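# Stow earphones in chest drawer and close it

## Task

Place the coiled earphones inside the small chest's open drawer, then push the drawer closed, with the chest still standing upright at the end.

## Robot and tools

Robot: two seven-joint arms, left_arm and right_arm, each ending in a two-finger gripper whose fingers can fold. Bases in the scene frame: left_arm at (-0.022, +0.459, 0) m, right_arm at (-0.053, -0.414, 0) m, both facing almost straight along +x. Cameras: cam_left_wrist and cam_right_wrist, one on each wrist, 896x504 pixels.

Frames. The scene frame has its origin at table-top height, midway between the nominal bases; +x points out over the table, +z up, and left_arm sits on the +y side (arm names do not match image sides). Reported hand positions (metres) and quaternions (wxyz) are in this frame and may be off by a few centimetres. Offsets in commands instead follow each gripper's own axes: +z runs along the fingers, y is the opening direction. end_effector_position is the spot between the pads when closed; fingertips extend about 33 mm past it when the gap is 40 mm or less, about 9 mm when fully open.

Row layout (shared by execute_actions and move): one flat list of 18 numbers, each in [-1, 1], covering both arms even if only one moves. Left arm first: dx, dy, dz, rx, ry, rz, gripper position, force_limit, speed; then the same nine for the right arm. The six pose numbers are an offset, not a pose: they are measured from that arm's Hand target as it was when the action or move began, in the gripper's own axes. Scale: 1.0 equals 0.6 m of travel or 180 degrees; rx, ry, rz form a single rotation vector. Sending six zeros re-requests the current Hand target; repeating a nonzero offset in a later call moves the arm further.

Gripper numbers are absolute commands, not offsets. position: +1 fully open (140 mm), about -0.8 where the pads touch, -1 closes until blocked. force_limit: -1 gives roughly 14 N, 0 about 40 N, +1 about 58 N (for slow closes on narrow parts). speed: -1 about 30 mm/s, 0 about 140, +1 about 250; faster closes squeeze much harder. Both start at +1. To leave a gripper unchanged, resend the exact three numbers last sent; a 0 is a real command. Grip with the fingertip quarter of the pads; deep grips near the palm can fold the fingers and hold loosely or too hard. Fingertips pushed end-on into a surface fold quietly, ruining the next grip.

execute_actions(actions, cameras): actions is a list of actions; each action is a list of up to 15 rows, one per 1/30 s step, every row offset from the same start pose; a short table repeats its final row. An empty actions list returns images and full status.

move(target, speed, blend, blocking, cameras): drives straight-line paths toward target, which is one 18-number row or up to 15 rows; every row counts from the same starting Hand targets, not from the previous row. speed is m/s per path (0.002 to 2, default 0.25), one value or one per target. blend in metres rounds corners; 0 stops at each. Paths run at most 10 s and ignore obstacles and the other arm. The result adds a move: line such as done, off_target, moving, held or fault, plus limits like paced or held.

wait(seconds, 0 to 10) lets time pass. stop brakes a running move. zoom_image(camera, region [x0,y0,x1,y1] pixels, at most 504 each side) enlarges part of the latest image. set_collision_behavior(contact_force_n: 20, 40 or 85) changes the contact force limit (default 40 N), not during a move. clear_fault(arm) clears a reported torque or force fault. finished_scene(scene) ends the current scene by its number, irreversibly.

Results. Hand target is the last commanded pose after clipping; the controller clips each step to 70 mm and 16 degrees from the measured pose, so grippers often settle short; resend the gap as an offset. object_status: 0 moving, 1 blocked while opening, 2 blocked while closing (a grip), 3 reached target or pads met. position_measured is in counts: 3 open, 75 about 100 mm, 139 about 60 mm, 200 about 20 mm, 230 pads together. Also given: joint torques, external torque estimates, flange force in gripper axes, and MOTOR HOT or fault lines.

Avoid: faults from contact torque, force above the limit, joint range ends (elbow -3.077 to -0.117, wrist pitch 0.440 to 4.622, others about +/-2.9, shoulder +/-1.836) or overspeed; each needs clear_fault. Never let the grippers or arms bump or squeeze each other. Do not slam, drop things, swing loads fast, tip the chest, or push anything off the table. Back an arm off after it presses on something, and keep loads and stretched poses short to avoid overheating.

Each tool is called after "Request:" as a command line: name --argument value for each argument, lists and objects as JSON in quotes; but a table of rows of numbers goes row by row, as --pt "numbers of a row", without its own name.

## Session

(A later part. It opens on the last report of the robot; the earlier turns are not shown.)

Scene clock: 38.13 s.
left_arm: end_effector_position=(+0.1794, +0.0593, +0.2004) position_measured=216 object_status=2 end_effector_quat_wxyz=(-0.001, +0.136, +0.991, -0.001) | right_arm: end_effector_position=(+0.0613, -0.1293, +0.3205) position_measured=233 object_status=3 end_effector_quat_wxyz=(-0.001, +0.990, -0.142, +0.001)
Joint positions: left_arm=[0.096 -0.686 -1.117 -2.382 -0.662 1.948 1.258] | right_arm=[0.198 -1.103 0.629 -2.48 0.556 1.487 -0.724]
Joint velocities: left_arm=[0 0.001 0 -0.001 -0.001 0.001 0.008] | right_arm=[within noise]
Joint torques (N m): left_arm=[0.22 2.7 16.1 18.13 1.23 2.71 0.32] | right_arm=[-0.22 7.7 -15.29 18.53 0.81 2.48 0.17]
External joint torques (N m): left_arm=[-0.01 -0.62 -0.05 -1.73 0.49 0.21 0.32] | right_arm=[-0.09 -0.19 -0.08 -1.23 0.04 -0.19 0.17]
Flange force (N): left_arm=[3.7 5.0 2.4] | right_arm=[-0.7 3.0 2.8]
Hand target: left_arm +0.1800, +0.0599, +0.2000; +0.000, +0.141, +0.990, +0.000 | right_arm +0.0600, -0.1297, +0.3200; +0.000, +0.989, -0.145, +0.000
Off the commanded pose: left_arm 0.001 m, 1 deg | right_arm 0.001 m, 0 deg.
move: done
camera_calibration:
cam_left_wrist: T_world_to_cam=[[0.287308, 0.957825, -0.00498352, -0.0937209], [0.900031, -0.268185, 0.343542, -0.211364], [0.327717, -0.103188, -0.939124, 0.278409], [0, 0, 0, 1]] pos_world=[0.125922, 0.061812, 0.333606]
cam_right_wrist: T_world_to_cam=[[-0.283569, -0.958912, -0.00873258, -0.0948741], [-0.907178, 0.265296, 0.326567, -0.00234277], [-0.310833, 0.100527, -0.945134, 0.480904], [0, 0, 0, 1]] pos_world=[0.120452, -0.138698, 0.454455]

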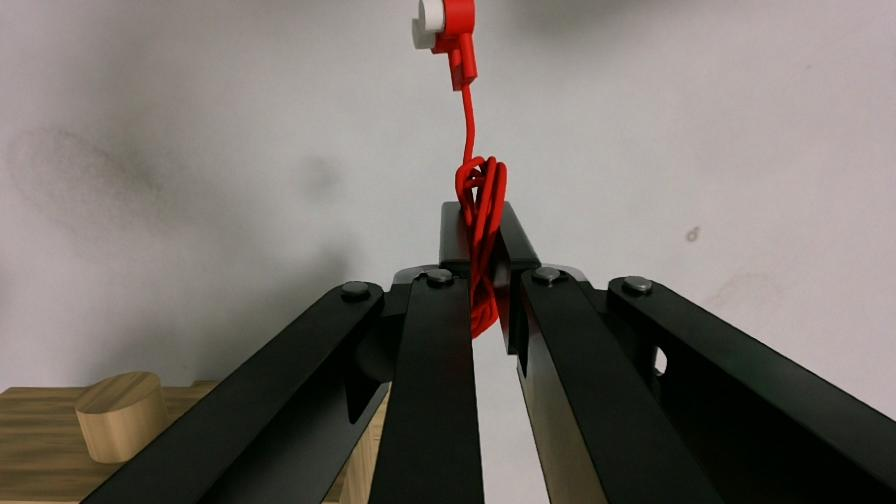

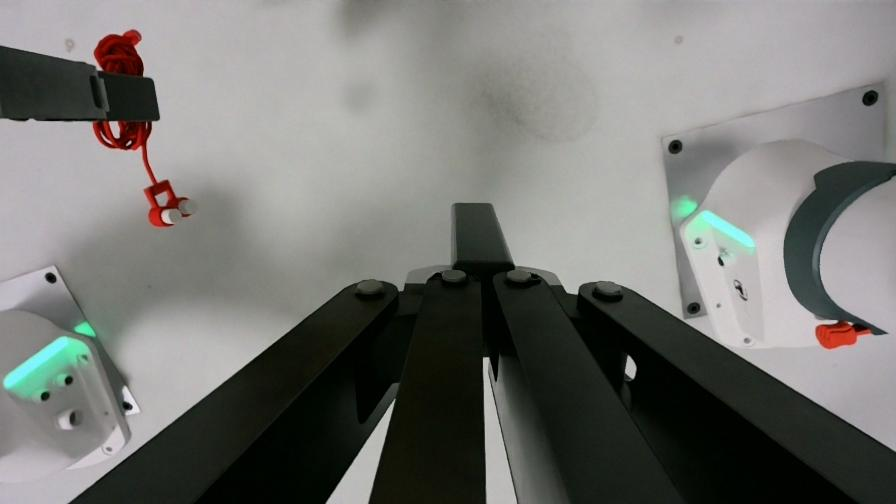

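Request:
move --target '[0, 0, 0, 0, 0, -0.5, -1.0, -0.5, -1.0, 0, 0, 0, 0, 0, 0, -1.0, -1.0, 0.0]' --speed 0.8 --cameras '["all"]'

Request:
zoom_image --camera "cam_right_wrist" --region '[0, 0, 330, 280]'

Scene clock: 42.40 s.
left_arm: end_effector_position=(+0.1806, +0.0608, +0.2000) position_measured=216 object_status=2 end_effector_quat_wxyz=(+0.000, -0.596, +0.803, +0.000) | right_arm: end_effector_position=(+0.0613, -0.1293, +0.3205) position_measured=233 object_status=3 end_effector_quat_wxyz=(-0.001, +0.990, -0.142, +0.001)
Joint positions: left_arm=[0.403 -1.241 -1.185 -2.327 -1.07 1.534 0.002] | right_arm=[0.198 -1.103 0.629 -2.48 0.556 1.487 -0.724]
Joint velocities: left_arm=[-0.001 0 0 0 0.001 -0.001 -0.006] | right_arm=[within noise]
Joint torques (N m): left_arm=[1.2 15.69 24.64 10.92 0.42 2.36 -0.21] | right_arm=[-0.28 7.68 -15.27 18.51 0.81 2.48 0.15]
External joint torques (N m): left_arm=[0.82 -1.78 -0.71 -0.42 -0.34 -0.26 -0.21] | right_arm=[-0.14 -0.19 -0.06 -1.26 0.04 -0.19 0.15]
Flange force (N): left_arm=[0.6 0.1 2.9] | right_arm=[-0.6 3.0 2.9]
Hand target: left_arm +0.1800, +0.0599, +0.2000; +0.000, -0.600, +0.800, +0.000 | right_arm +0.0600, -0.1297, +0.3200; +0.000, +0.989, -0.145, +0.000
Off the commanded pose: left_arm 0.001 m, 1 deg | right_arm 0.001 m, 0 deg.
move: done; limits=paced
camera_calibration:
cam_left_wrist: T_world_to_cam=[[-0.952063, 0.305877, -0.00376644, 0.1678], [0.285738, 0.89364, 0.346066, -0.172098], [0.10922, 0.328401, -0.938202, 0.290783], [0, 0, 0, 1]] pos_world=[0.177172, 0.00697402, 0.333003]
cam_right_wrist: T_world_to_cam=[[-0.283569, -0.958912, -0.00873258, -0.0948741], [-0.907178, 0.265296, 0.326567, -0.00234277], [-0.310833, 0.100527, -0.945134, 0.480904], [0, 0, 0, 1]] pos_world=[0.120452, -0.138698, 0.454455]

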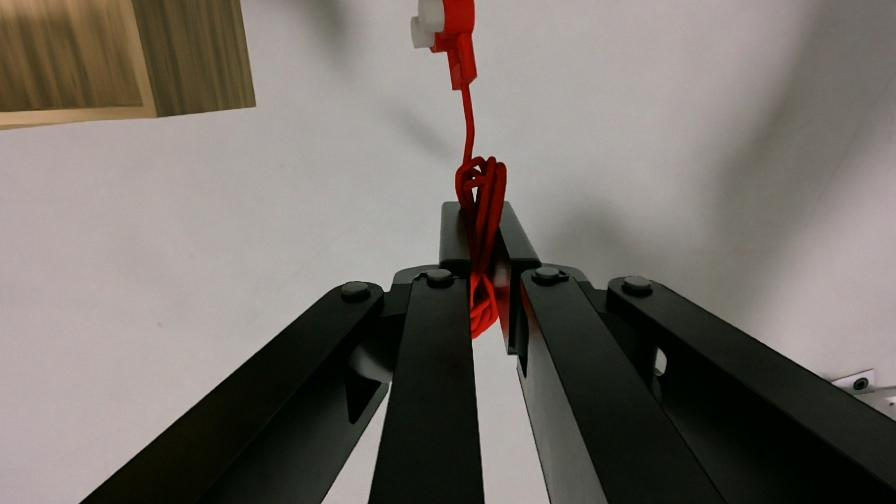

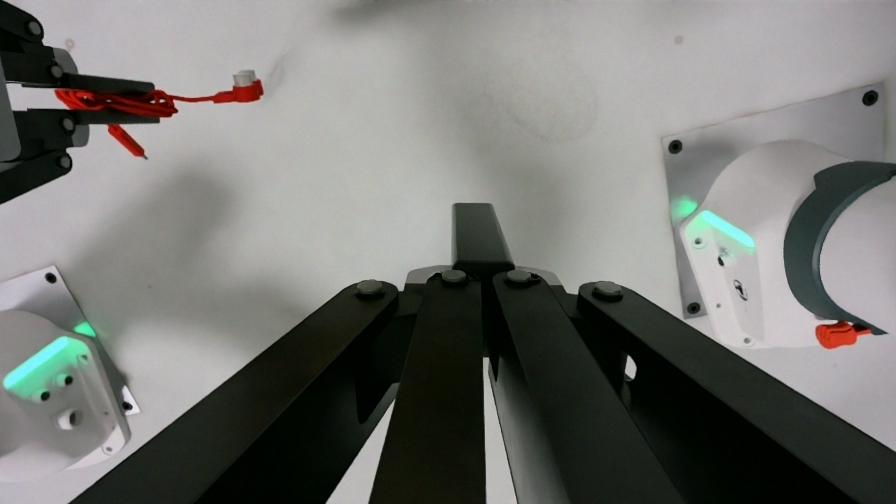

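Scaled by 1.527 from the camera's 896x504 image, which has a finer 1280x720 frame.

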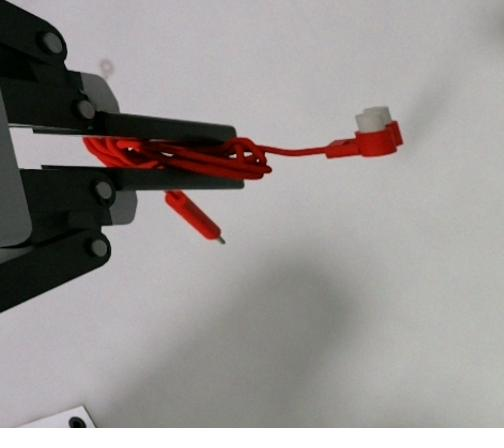

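Request:
move --pt "0.027 -0.025 -0.142 0.04 0 0 -1.0 -0.5 -1.0 0 0 0 0 0.111 0 -1.0 -1.0 0.0" --pt "0.1948 -0.2563 -0.125 0.122 0 0 -1.0 -0.5 -1.0 0 0 0 0 0.222 0 -1.0 -1.0 0.0" --speed 0.25 --blend '[0.04, 0]' --cameras '["all"]'

Request:
zoom_image --camera "cam_right_wrist" --region '[200, 0, 640, 260]'

Scene clock: 47.90 s.
left_arm: end_effector_position=(+0.2940, -0.0939, +0.2740) position_measured=216 object_status=2 end_effector_quat_wxyz=(+0.114, -0.586, +0.788, -0.149) | right_arm: end_effector_position=(+0.0594, -0.1299, +0.3204) position_measured=233 object_status=3 end_effector_quat_wxyz=(+0.051, +0.930, -0.133, +0.338)
Joint positions: left_arm=[0.689 -1.36 -1.243 -1.905 -1.201 1.714 -0.134] | right_arm=[0.259 -1.649 0.99 -2.526 0.516 1.554 -0.615]
Joint velocities: left_arm=[0 0 0 0 0.001 0 -0.005] | right_arm=[within noise]
Joint torques (N m): left_arm=[1.3 26.65 30.22 5.94 0.52 3.58 -0.27] | right_arm=[-0.62 18.29 -21.85 6.66 -0.62 2.88 0.17]
External joint torques (N m): left_arm=[0.78 -2.02 -0.38 -0.3 -0.34 0.17 -0.23] | right_arm=[-0.42 -0.2 0.21 -1.21 0.2 -0.1 0.15]
Flange force (N): left_arm=[0.4 0.8 3.2] | right_arm=[-0.4 1.4 3.3]
Hand target: left_arm +0.2950, -0.0953, +0.2750; +0.114, -0.589, +0.785, -0.152 | right_arm +0.0600, -0.1297, +0.3200; +0.049, +0.930, -0.136, +0.338
Off the commanded pose: left_arm 0.002 m, 1 deg | right_arm 0.001 m, 0 deg.
move: done
camera_calibration:
cam_left_wrist: T_world_to_cam=[[-0.883331, 0.285544, -0.371742, 0.402064], [0.161241, 0.929746, 0.33102, -0.0478426], [0.440146, 0.23246, -0.867314, 0.272857], [0, 0, 0, 1]] pos_world=[0.242772, -0.133754, 0.401954]
cam_right_wrist: T_world_to_cam=[[-0.280079, -0.959976, -0.00137925, -0.0986772], [-0.897745, 0.262431, -0.353814, 0.213177], [0.340015, -0.0978576, -0.935315, 0.412744], [0, 0, 0, 1]] pos_world=[0.0234021, -0.110282, 0.461334]

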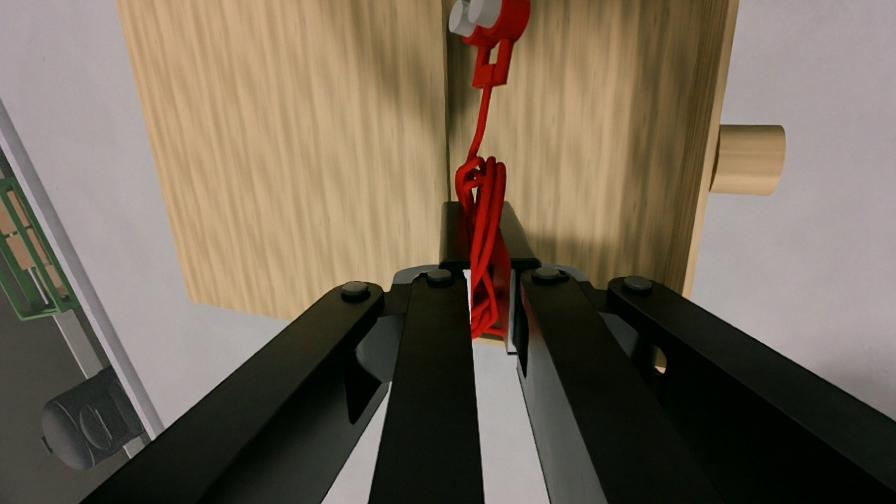

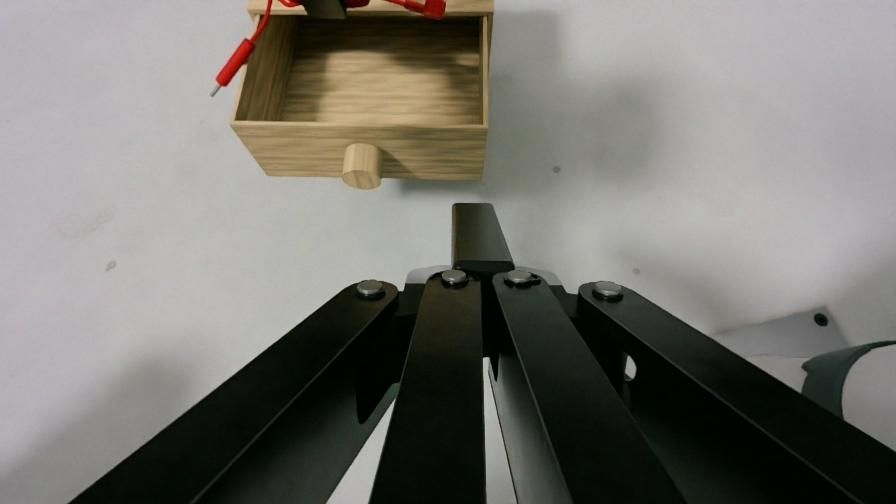

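Scaled by 1.145 from the camera's 896x504 image, which has a finer 1280x720 frame.

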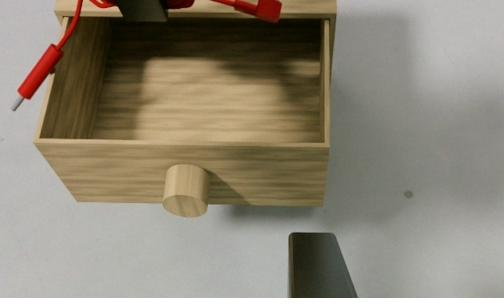

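Request:
wait --seconds 0.1 --cameras '["all"]'

Request:
zoom_image --camera "cam_right_wrist" --region '[180, 0, 520, 200]'

Request:
zoom_image --camera "cam_left_wrist" --region '[400, 0, 800, 380]'

Scene clock: 50.87 s.
left_arm: end_effector_position=(+0.2940, -0.0939, +0.2740) position_measured=216 object_status=2 end_effector_quat_wxyz=(+0.114, -0.587, +0.788, -0.150) | right_arm: end_effector_position=(+0.0594, -0.1299, +0.3204) position_measured=233 object_status=3 end_effector_quat_wxyz=(+0.051, +0.930, -0.133, +0.338)
Joint positions: left_arm=[0.689 -1.36 -1.243 -1.905 -1.201 1.714 -0.136] | right_arm=[0.259 -1.649 0.99 -2.526 0.516 1.554 -0.615]
Joint torques (N m): left_arm=[1.3 26.57 30.17 5.9 0.52 3.6 -0.33] | right_arm=[-0.59 18.31 -21.9 6.69 -0.61 2.88 0.17]
External joint torques (N m): left_arm=[0.89 -2.1 -0.43 -0.36 -0.35 0.2 -0.29] | right_arm=[-0.59 -0.1 0.18 -1.25 0.19 -0.1 0.15]
Flange force (N): left_arm=[0.5 0.8 3.4] | right_arm=[0.0 0.9 3.2]
Hand target: left_arm +0.2950, -0.0953, +0.2750; +0.114, -0.589, +0.785, -0.152 | right_arm +0.0600, -0.1297, +0.3200; +0.049, +0.930, -0.136, +0.338
Tool commands: left_gripper/position=-1.0 left_gripper/force_limit=-0.5 left_gripper/speed=-1.0 right_gripper/position=-1.0 right_gripper/force_limit=-1.0 right_gripper/speed=+0.0
Off the commanded pose: left_arm 0.002 m, 1 deg | right_arm 0.001 m, 0 deg.
wait: 0.10 s; at rest from the start
camera_calibration:
cam_left_wrist: T_world_to_cam=[[-0.883828, 0.283954, -0.371777, 0.402014], [0.159875, 0.930204, 0.330395, -0.0471095], [0.439645, 0.232574, -0.867538, 0.273106], [0, 0, 0, 1]] pos_world=[0.242773, -0.13385, 0.401954]
cam_right_wrist: T_world_to_cam=[[-0.280133, -0.95996, -0.00150243, -0.0986183], [-0.897727, 0.262526, -0.35379, 0.213176], [0.340018, -0.0977594, -0.935324, 0.412758], [0, 0, 0, 1]] pos_world=[0.023402, -0.110283, 0.461334]

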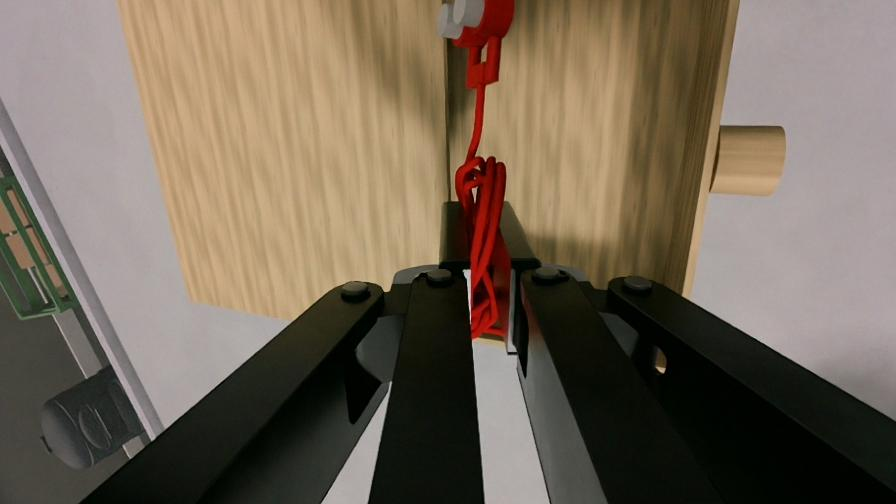

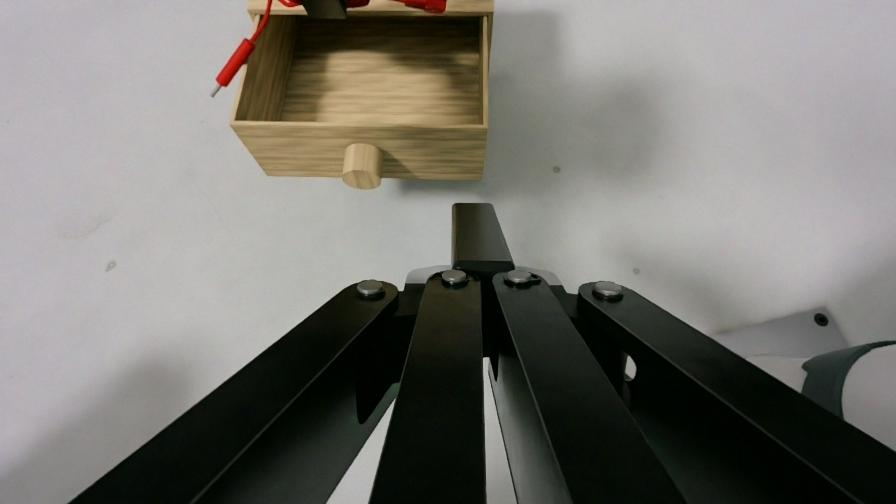

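Scaled by 1.482 from the camera's 896x504 image, which has a finer 1280x720 frame.

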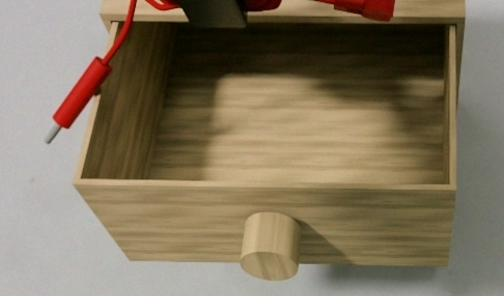

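Scaled by 1.260 from the camera's 896x504 image, which has a finer 1280x720 frame.

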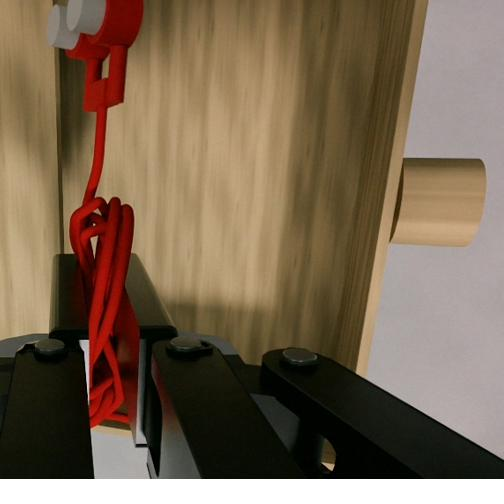

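Request:
move --target '[0.0282, 0.0017, 0.0323, 0, 0.0124, 0.0309, -1.0, -0.5, -1.0, 0, 0, 0, 0, 0, 0, -1.0, -1.0, 0.0]' --speed 0.1 --cameras '["all"]'

Request:
zoom_image --camera "cam_right_wrist" --region '[180, 0, 520, 200]'

Request:
zoom_image --camera "cam_left_wrist" --region '[400, 0, 800, 380]'

Scene clock: 56.93 s.
left_arm: end_effector_position=(+0.2959, -0.1118, +0.2562) position_measured=216 object_status=2 end_effector_quat_wxyz=(+0.106, -0.551, +0.812, -0.157) | right_arm: end_effector_position=(+0.0595, -0.1298, +0.3204) position_measured=233 object_status=3 end_effector_quat_wxyz=(+0.050, +0.930, -0.134, +0.338)
Joint positions: left_arm=[0.696 -1.352 -1.29 -1.904 -1.246 1.765 -0.058] | right_arm=[0.258 -1.65 0.99 -2.526 0.517 1.554 -0.615]
Joint velocities: left_arm=[-0.001 0 -0.002 -0.002 -0.001 0.001 0.006] | right_arm=[within noise]
Joint torques (N m): left_arm=[0.99 28.15 29.79 5.74 0.49 3.59 0.34] | right_arm=[-0.62 18.33 -21.92 6.69 -0.6 2.88 0.1]
External joint torques (N m): left_arm=[0.51 -0.79 -1.21 -0.53 -0.3 0.19 0.38] | right_arm=[-0.5 -0.12 0.07 -1.18 0.21 -0.09 0.08]
Flange force (N): left_arm=[-1.2 0.5 3.8] | right_arm=[0.1 1.2 3.0]
Hand target: left_arm +0.2963, -0.1133, +0.2566; +0.106, -0.547, +0.815, -0.158 | right_arm +0.0600, -0.1297, +0.3200; +0.049, +0.930, -0.136, +0.338
Off the commanded pose: left_arm 0.002 m, 1 deg | right_arm 0.001 m, 0 deg.
move: done
camera_calibration:
cam_left_wrist: T_world_to_cam=[[-0.854987, 0.358875, -0.374442, 0.402751], [0.24105, 0.914198, 0.325788, -0.0495618], [0.459231, 0.188285, -0.868133, 0.250432], [0, 0, 0, 1]] pos_world=[0.241288, -0.146381, 0.384362]
cam_right_wrist: T_world_to_cam=[[-0.280652, -0.959806, -0.00249609, -0.0981113], [-0.897343, 0.263309, -0.354181, 0.213521], [0.340602, -0.0971617, -0.935174, 0.41271], [0, 0, 0, 1]] pos_world=[0.0234971, -0.11029, 0.461336]

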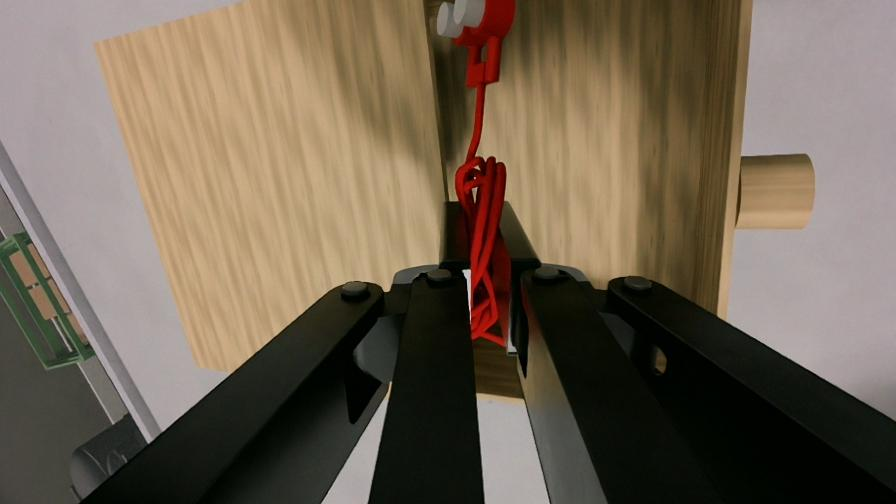

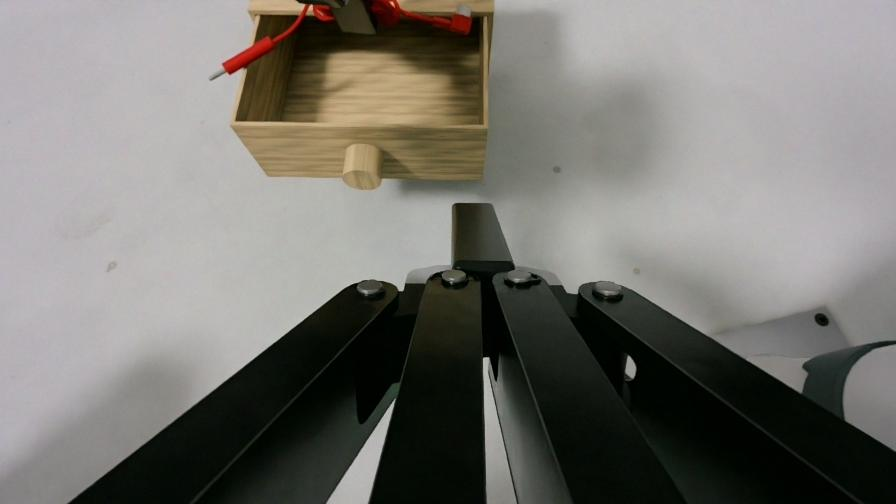

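Scaled by 1.482 from the camera's 896x504 image, which has a finer 1280x720 frame.

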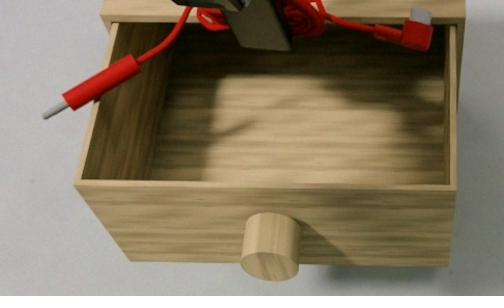

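Scaled by 1.260 from the camera's 896x504 image, which has a finer 1280x720 frame.

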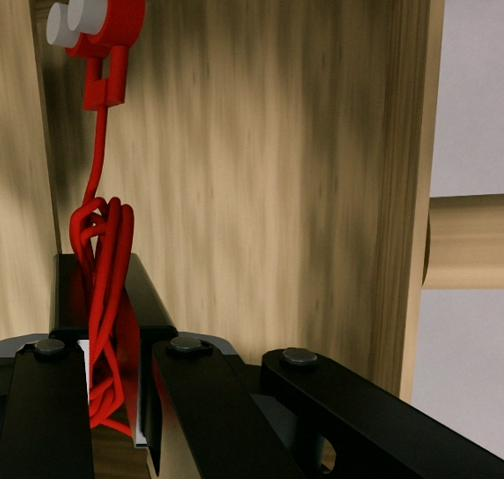

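Request:
move --target '[0, -0.0436, -0.1081, 0, 0, 0, -1.0, -0.5, -1.0, 0, 0, 0, 0, 0, 0, -1.0, -1.0, 0.0]' --speed 0.15 --cameras '["all"]'

Request:
zoom_image --camera "cam_right_wrist" --region '[180, 0, 520, 200]'

Scene clock: 59.60 s.
left_arm: end_effector_position=(+0.2965, -0.1141, +0.3272) position_measured=216 object_status=2 end_effector_quat_wxyz=(+0.106, -0.544, +0.817, -0.160) | right_arm: end_effector_position=(+0.0595, -0.1298, +0.3204) position_measured=233 object_status=3 end_effector_quat_wxyz=(+0.050, +0.930, -0.134, +0.338)
Joint positions: left_arm=[0.736 -1.271 -1.202 -1.787 -1.161 1.68 -0.063] | right_arm=[0.258 -1.65 0.99 -2.526 0.517 1.554 -0.615]
Joint velocities: left_arm=[0.001 0.001 -0.001 0.001 -0.001 -0.003 -0.003] | right_arm=[within noise]
Joint torques (N m): left_arm=[1.28 28.03 28.72 7.17 1.29 3.12 -0.34] | right_arm=[-0.59 18.31 -21.89 6.7 -0.6 2.88 0.1]
External joint torques (N m): left_arm=[0.91 -1.48 -0.94 -0.42 0.51 -0.29 -0.3] | right_arm=[-0.38 -0.21 0.14 -1.13 0.21 -0.1 0.09]
Flange force (N): left_arm=[0.9 -0.4 2.1] | right_arm=[-0.3 1.4 3.0]
Hand target: left_arm +0.2964, -0.1133, +0.3266; +0.106, -0.547, +0.815, -0.158 | right_arm +0.0600, -0.1297, +0.3200; +0.049, +0.930, -0.136, +0.338
Off the commanded pose: left_arm 0.001 m, 1 deg | right_arm 0.001 m, 0 deg.
move: done
camera_calibration:
cam_left_wrist: T_world_to_cam=[[-0.846512, 0.373544, -0.379319, 0.431332], [0.255872, 0.910293, 0.325416, -0.0754416], [0.466848, 0.178411, -0.866154, 0.308161], [0, 0, 0, 1]] pos_world=[0.240567, -0.147427, 0.455077]
cam_right_wrist: T_world_to_cam=[[-0.280652, -0.959806, -0.00249609, -0.0981113], [-0.897343, 0.263309, -0.354181, 0.213521], [0.340602, -0.0971617, -0.935174, 0.41271], [0, 0, 0, 1]] pos_world=[0.0234971, -0.11029, 0.461336]

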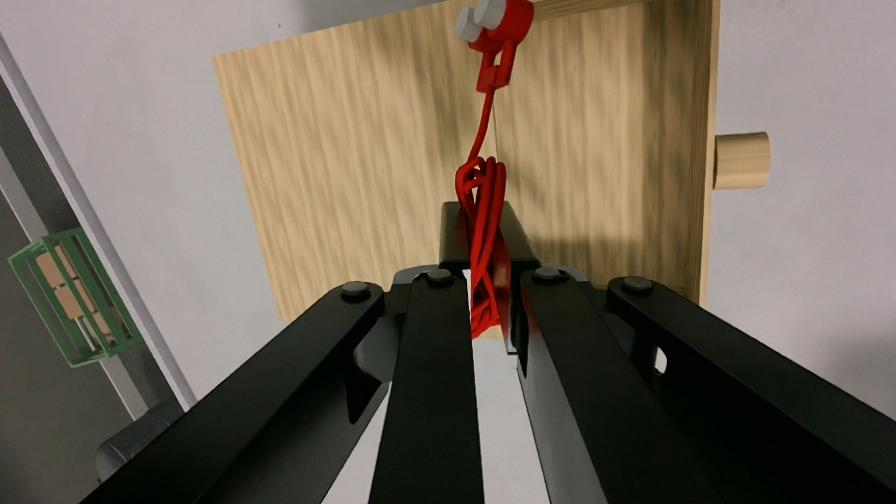

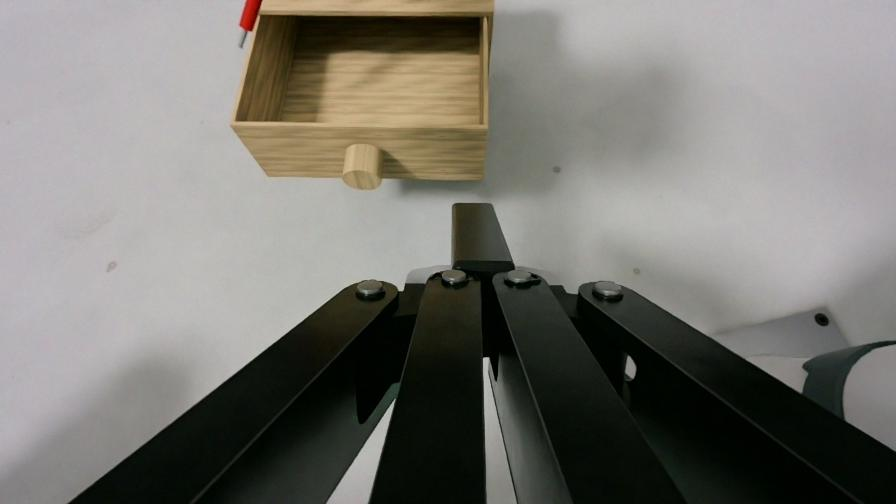

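Scaled by 1.482 from the camera's 896x504 image, which has a finer 1280x720 frame.

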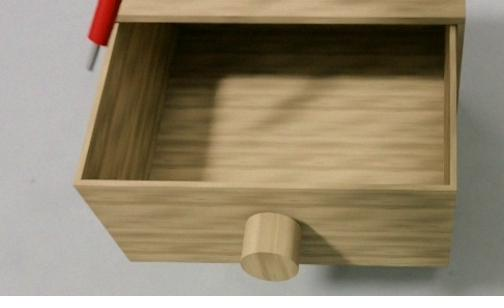

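Request:
wait --seconds 0.5 --cameras '["cam_right_wrist"]'

Request:
zoom_image --camera "cam_right_wrist" --region '[180, 0, 520, 200]'

Scene clock: 60.43 s.
left_arm: end_effector_position=(+0.2963, -0.1140, +0.3270) position_measured=216 object_status=2 end_effector_quat_wxyz=(+0.106, -0.544, +0.817, -0.160) | right_arm: end_effector_position=(+0.0595, -0.1298, +0.3204) position_measured=233 object_status=3 end_effector_quat_wxyz=(+0.050, +0.930, -0.134, +0.338)
Joint positions: left_arm=[0.736 -1.271 -1.202 -1.787 -1.161 1.679 -0.064] | right_arm=[0.258 -1.65 0.99 -2.526 0.517 1.554 -0.615]
Joint torques (N m): left_arm=[1.36 28.06 28.73 7.15 1.29 3.14 -0.31] | right_arm=[-0.62 18.32 -21.95 6.75 -0.6 2.88 0.15]
External joint torques (N m): left_arm=[0.7 -1.55 -0.96 -0.3 0.49 -0.28 -0.27] | right_arm=[-0.53 -0.14 0.1 -1.17 0.2 -0.1 0.13]
Flange force (N): left_arm=[1.0 -0.1 2.1] | right_arm=[0.0 1.1 2.9]
Hand target: left_arm +0.2964, -0.1133, +0.3266; +0.106, -0.547, +0.815, -0.158 | right_arm +0.0600, -0.1297, +0.3200; +0.049, +0.930, -0.136, +0.338
Tool commands: left_gripper/position=-1.0 left_gripper/force_limit=-0.5 left_gripper/speed=-1.0 right_gripper/position=-1.0 right_gripper/force_limit=-1.0 right_gripper/speed=+0.0
Off the commanded pose: left_arm 0.001 m, 0 deg | right_arm 0.001 m, 0 deg.
wait: 0.50 s; at rest from the start
camera_calibration:
cam_right_wrist: T_world_to_cam=[[-0.280652, -0.959806, -0.00249609, -0.0981113], [-0.897343, 0.263309, -0.354181, 0.213521], [0.340602, -0.0971617, -0.935174, 0.41271], [0, 0, 0, 1]] pos_world=[0.0234971, -0.11029, 0.461336]
Images, in order (width x height): cam_right_wrist 896x504.

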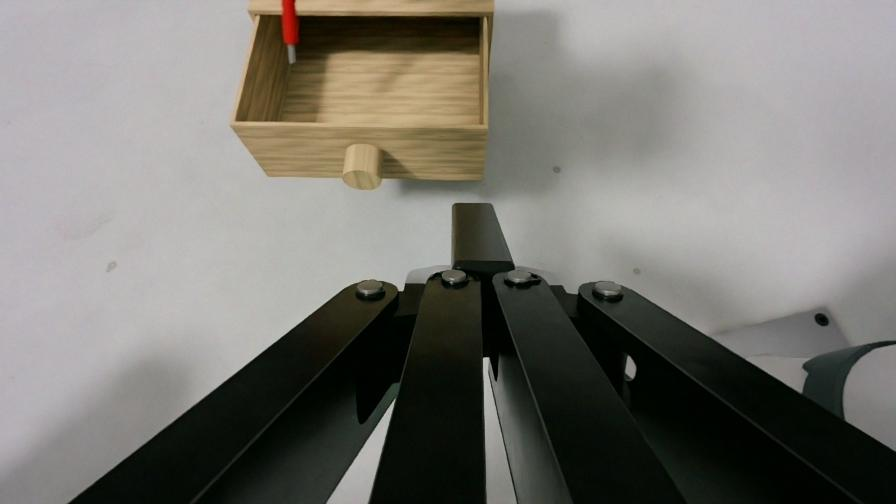

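Scaled by 1.482 from the camera's 896x504 image, which has a finer 1280x720 frame.

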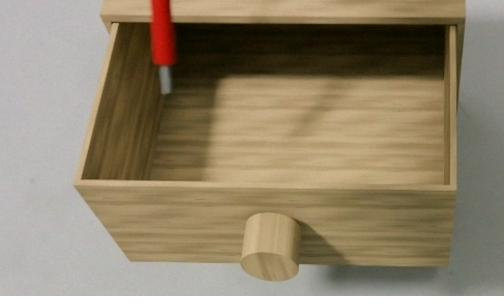

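Request:
wait --seconds 0.7 --cameras '["cam_right_wrist"]'

Request:
zoom_image --camera "cam_right_wrist" --region '[180, 0, 520, 200]'

Scene clock: 61.37 s.
left_arm: end_effector_position=(+0.2963, -0.1140, +0.3270) position_measured=216 object_status=2 end_effector_quat_wxyz=(+0.106, -0.544, +0.817, -0.160) | right_arm: end_effector_position=(+0.0595, -0.1298, +0.3204) position_measured=233 object_status=3 end_effector_quat_wxyz=(+0.050, +0.930, -0.134, +0.338)
Joint positions: left_arm=[0.736 -1.271 -1.202 -1.787 -1.161 1.679 -0.064] | right_arm=[0.258 -1.65 0.99 -2.526 0.517 1.554 -0.615]
Joint torques (N m): left_arm=[1.31 28.1 28.65 7.09 1.3 3.14 -0.29] | right_arm=[-0.64 18.3 -21.94 6.7 -0.6 2.88 0.11]
External joint torques (N m): left_arm=[0.92 -1.36 -0.94 -0.48 0.51 -0.26 -0.26] | right_arm=[-0.51 -0.14 0.1 -1.18 0.21 -0.1 0.09]
Flange force (N): left_arm=[0.6 -0.4 2.1] | right_arm=[0.0 1.1 3.0]
Hand target: left_arm +0.2964, -0.1133, +0.3266; +0.106, -0.547, +0.815, -0.158 | right_arm +0.0600, -0.1297, +0.3200; +0.049, +0.930, -0.136, +0.338
Tool commands: left_gripper/position=-1.0 left_gripper/force_limit=-0.5 left_gripper/speed=-1.0 right_gripper/position=-1.0 right_gripper/force_limit=-1.0 right_gripper/speed=+0.0
Off the commanded pose: left_arm 0.001 m, 0 deg | right_arm 0.001 m, 0 deg.
wait: 0.70 s; at rest from the start
camera_calibration:
cam_right_wrist: T_world_to_cam=[[-0.280652, -0.959806, -0.00249609, -0.0981113], [-0.897343, 0.263309, -0.354181, 0.213521], [0.340602, -0.0971617, -0.935174, 0.41271], [0, 0, 0, 1]] pos_world=[0.0234971, -0.11029, 0.461336]
Images, in order (width x height): cam_right_wrist 896x504.

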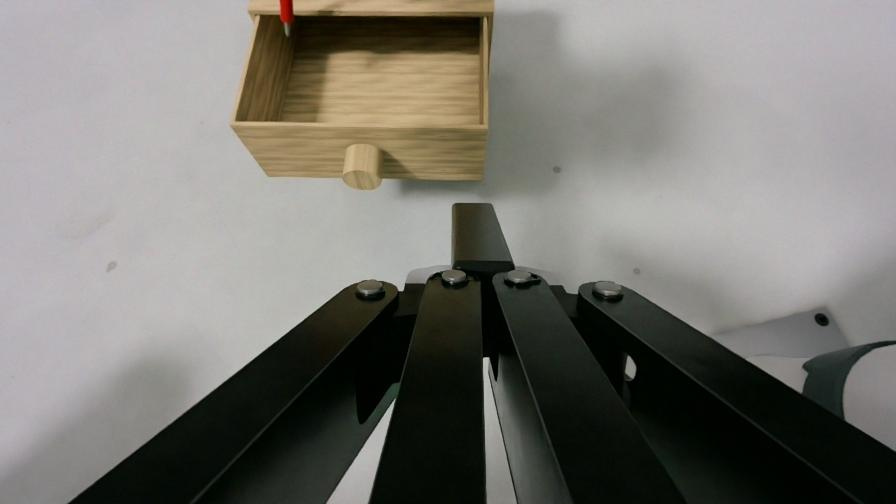

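Scaled by 1.482 from the camera's 896x504 image, which has a finer 1280x720 frame.

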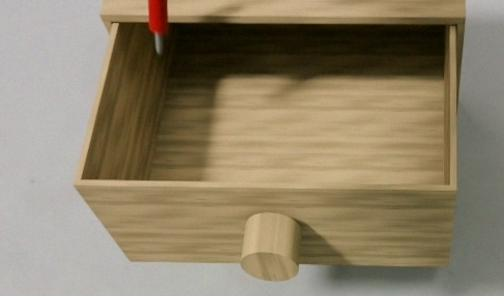

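Request:
move --target '[0.0007, 0.0738, 0.1697, 0, 0, 0, -1.0, -0.5, -1.0, 0, 0, 0, 0, 0, 0, -1.0, -1.0, 0.0]' --speed 0.09 --cameras '["all"]'

Request:
zoom_image --camera "cam_right_wrist" --region '[180, 0, 520, 200]'

Request:
zoom_image --camera "cam_left_wrist" --region '[400, 0, 800, 380]'

Scene clock: 63.93 s.
left_arm: end_effector_position=(+0.2937, -0.1121, +0.2165) position_measured=216 object_status=2 end_effector_quat_wxyz=(+0.106, -0.551, +0.813, -0.158) | right_arm: end_effector_position=(+0.0595, -0.1298, +0.3204) position_measured=233 object_status=3 end_effector_quat_wxyz=(+0.050, +0.930, -0.134, +0.338)
Joint positions: left_arm=[0.673 -1.392 -1.347 -1.958 -1.303 1.817 -0.049] | right_arm=[0.258 -1.65 0.99 -2.526 0.517 1.554 -0.615]
Joint velocities: left_arm=[0 -0.001 0 -0.001 0.001 0.004 0.002] | right_arm=[within noise]
Joint torques (N m): left_arm=[0.45 27.05 29.89 4.11 0.44 3.46 0.26] | right_arm=[-0.63 18.32 -21.91 6.74 -0.61 2.89 0.1]
External joint torques (N m): left_arm=[0.09 -1.5 -1.65 -1.31 -0.34 0.06 0.3] | right_arm=[-0.57 -0.13 0.11 -1.16 0.2 -0.09 0.08]
Flange force (N): left_arm=[-3.2 4.4 4.6] | right_arm=[0.1 0.9 2.9]
Hand target: left_arm +0.2933, -0.1125, +0.2156; +0.106, -0.547, +0.815, -0.158 | right_arm +0.0600, -0.1297, +0.3200; +0.049, +0.930, -0.136, +0.338
Off the commanded pose: left_arm 0.001 m, 0 deg | right_arm 0.001 m, 0 deg.
move: done
camera_calibration:
cam_left_wrist: T_world_to_cam=[[-0.853961, 0.36013, -0.375577, 0.386165], [0.242726, 0.914155, 0.324662, -0.0360641], [0.460256, 0.186086, -0.868065, 0.216484], [0, 0, 0, 1]] pos_world=[0.238885, -0.146386, 0.344665]
cam_right_wrist: T_world_to_cam=[[-0.280652, -0.959806, -0.00249609, -0.0981113], [-0.897343, 0.263309, -0.354181, 0.213521], [0.340602, -0.0971617, -0.935174, 0.41271], [0, 0, 0, 1]] pos_world=[0.0234971, -0.11029, 0.461336]

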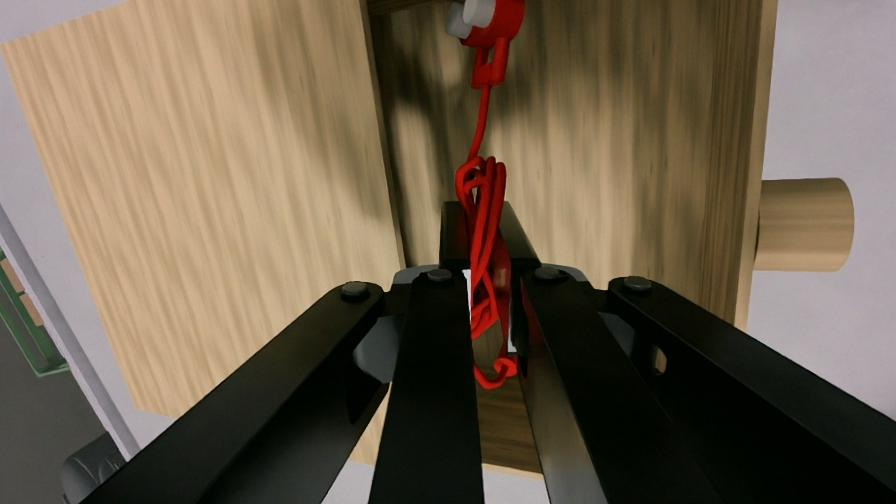

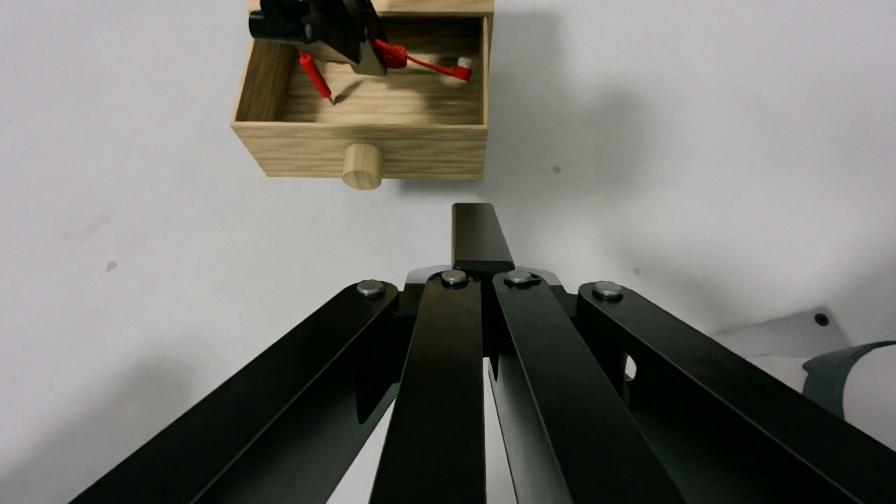

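Scaled by 1.482 from the camera's 896x504 image, which has a finer 1280x720 frame.

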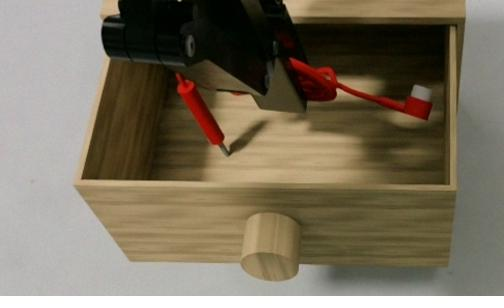

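Scaled by 1.260 from the camera's 896x504 image, which has a finer 1280x720 frame.

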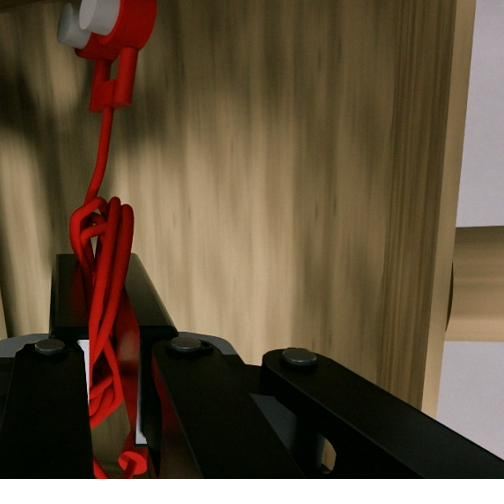

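Request:
move --target '[-0.0008, 0.0142, 0.0572, 0, 0, 0, -1.0, -0.5, -1.0, 0, 0, 0, 0, 0, 0, -1.0, -1.0, 0.0]' --speed 0.06 --cameras '["all"]'

Request:
zoom_image --camera "cam_right_wrist" --region '[180, 0, 520, 200]'

Request:
zoom_image --camera "cam_left_wrist" --region '[350, 0, 800, 450]'

Scene clock: 65.50 s.
left_arm: end_effector_position=(+0.2968, -0.1142, +0.1824) position_measured=216 object_status=2 end_effector_quat_wxyz=(+0.105, -0.550, +0.814, -0.158) | right_arm: end_effector_position=(+0.0595, -0.1298, +0.3204) position_measured=233 object_status=3 end_effector_quat_wxyz=(+0.050, +0.930, -0.134, +0.338)
Joint positions: left_arm=[0.673 -1.418 -1.406 -1.98 -1.351 1.864 -0.04] | right_arm=[0.258 -1.65 0.99 -2.526 0.517 1.554 -0.615]
Joint velocities: left_arm=[0 0 0 0 0.001 0.004 0] | right_arm=[within noise]
Joint torques (N m): left_arm=[1.5 26.67 29.53 3.71 0.09 3.61 0.34] | right_arm=[-0.59 18.29 -21.9 6.72 -0.6 2.87 0.11]
External joint torques (N m): left_arm=[1.24 -2 -2.52 -0.96 -0.68 0.2 0.38] | right_arm=[-0.56 -0.1 0.11 -1.23 0.2 -0.11 0.09]
Flange force (N): left_arm=[-1.6 0.7 8.0] | right_arm=[0.1 1.1 3.1]
Hand target: left_arm +0.2981, -0.1140, +0.1806; +0.106, -0.547, +0.815, -0.158 | right_arm +0.0600, -0.1297, +0.3200; +0.049, +0.930, -0.136, +0.338
Off the commanded pose: left_arm 0.002 m, 0 deg | right_arm 0.001 m, 0 deg.
move: done
camera_calibration:
cam_left_wrist: T_world_to_cam=[[-0.853238, 0.362074, -0.37535, 0.376647], [0.245025, 0.913652, 0.324351, -0.024512], [0.460379, 0.184778, -0.868279, 0.1857], [0, 0, 0, 1]] pos_world=[0.241883, -0.148292, 0.310565]
cam_right_wrist: T_world_to_cam=[[-0.280652, -0.959806, -0.00249609, -0.0981113], [-0.897343, 0.263309, -0.354181, 0.213521], [0.340602, -0.0971617, -0.935174, 0.41271], [0, 0, 0, 1]] pos_world=[0.0234971, -0.11029, 0.461336]

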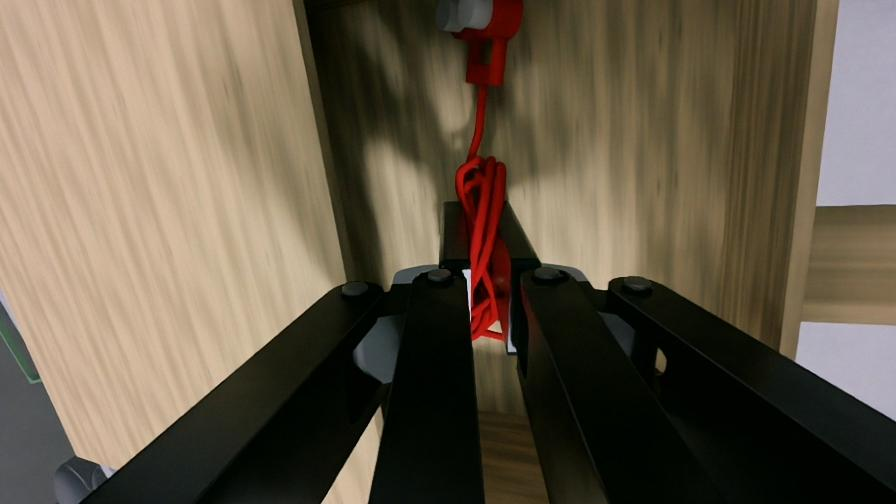

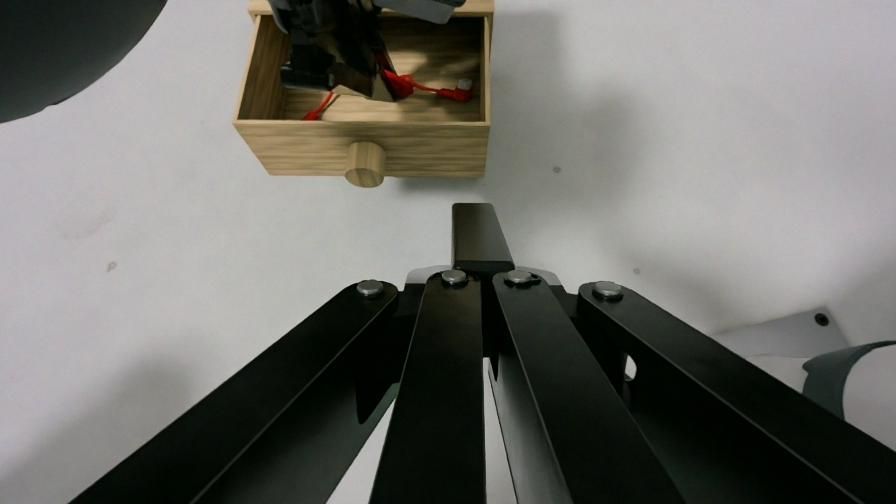

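Scaled by 1.482 from the camera's 896x504 image, which has a finer 1280x720 frame.

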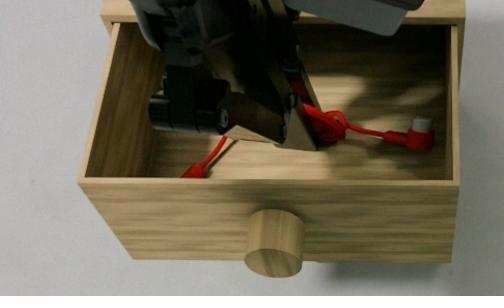

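Scaled by 1.120 from the camera's 896x504 image, which has a finer 1280x720 frame.

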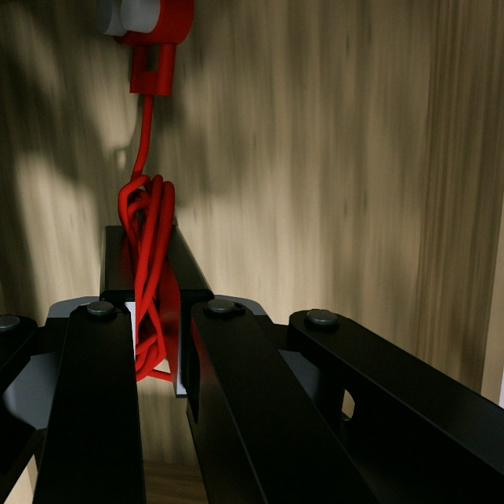

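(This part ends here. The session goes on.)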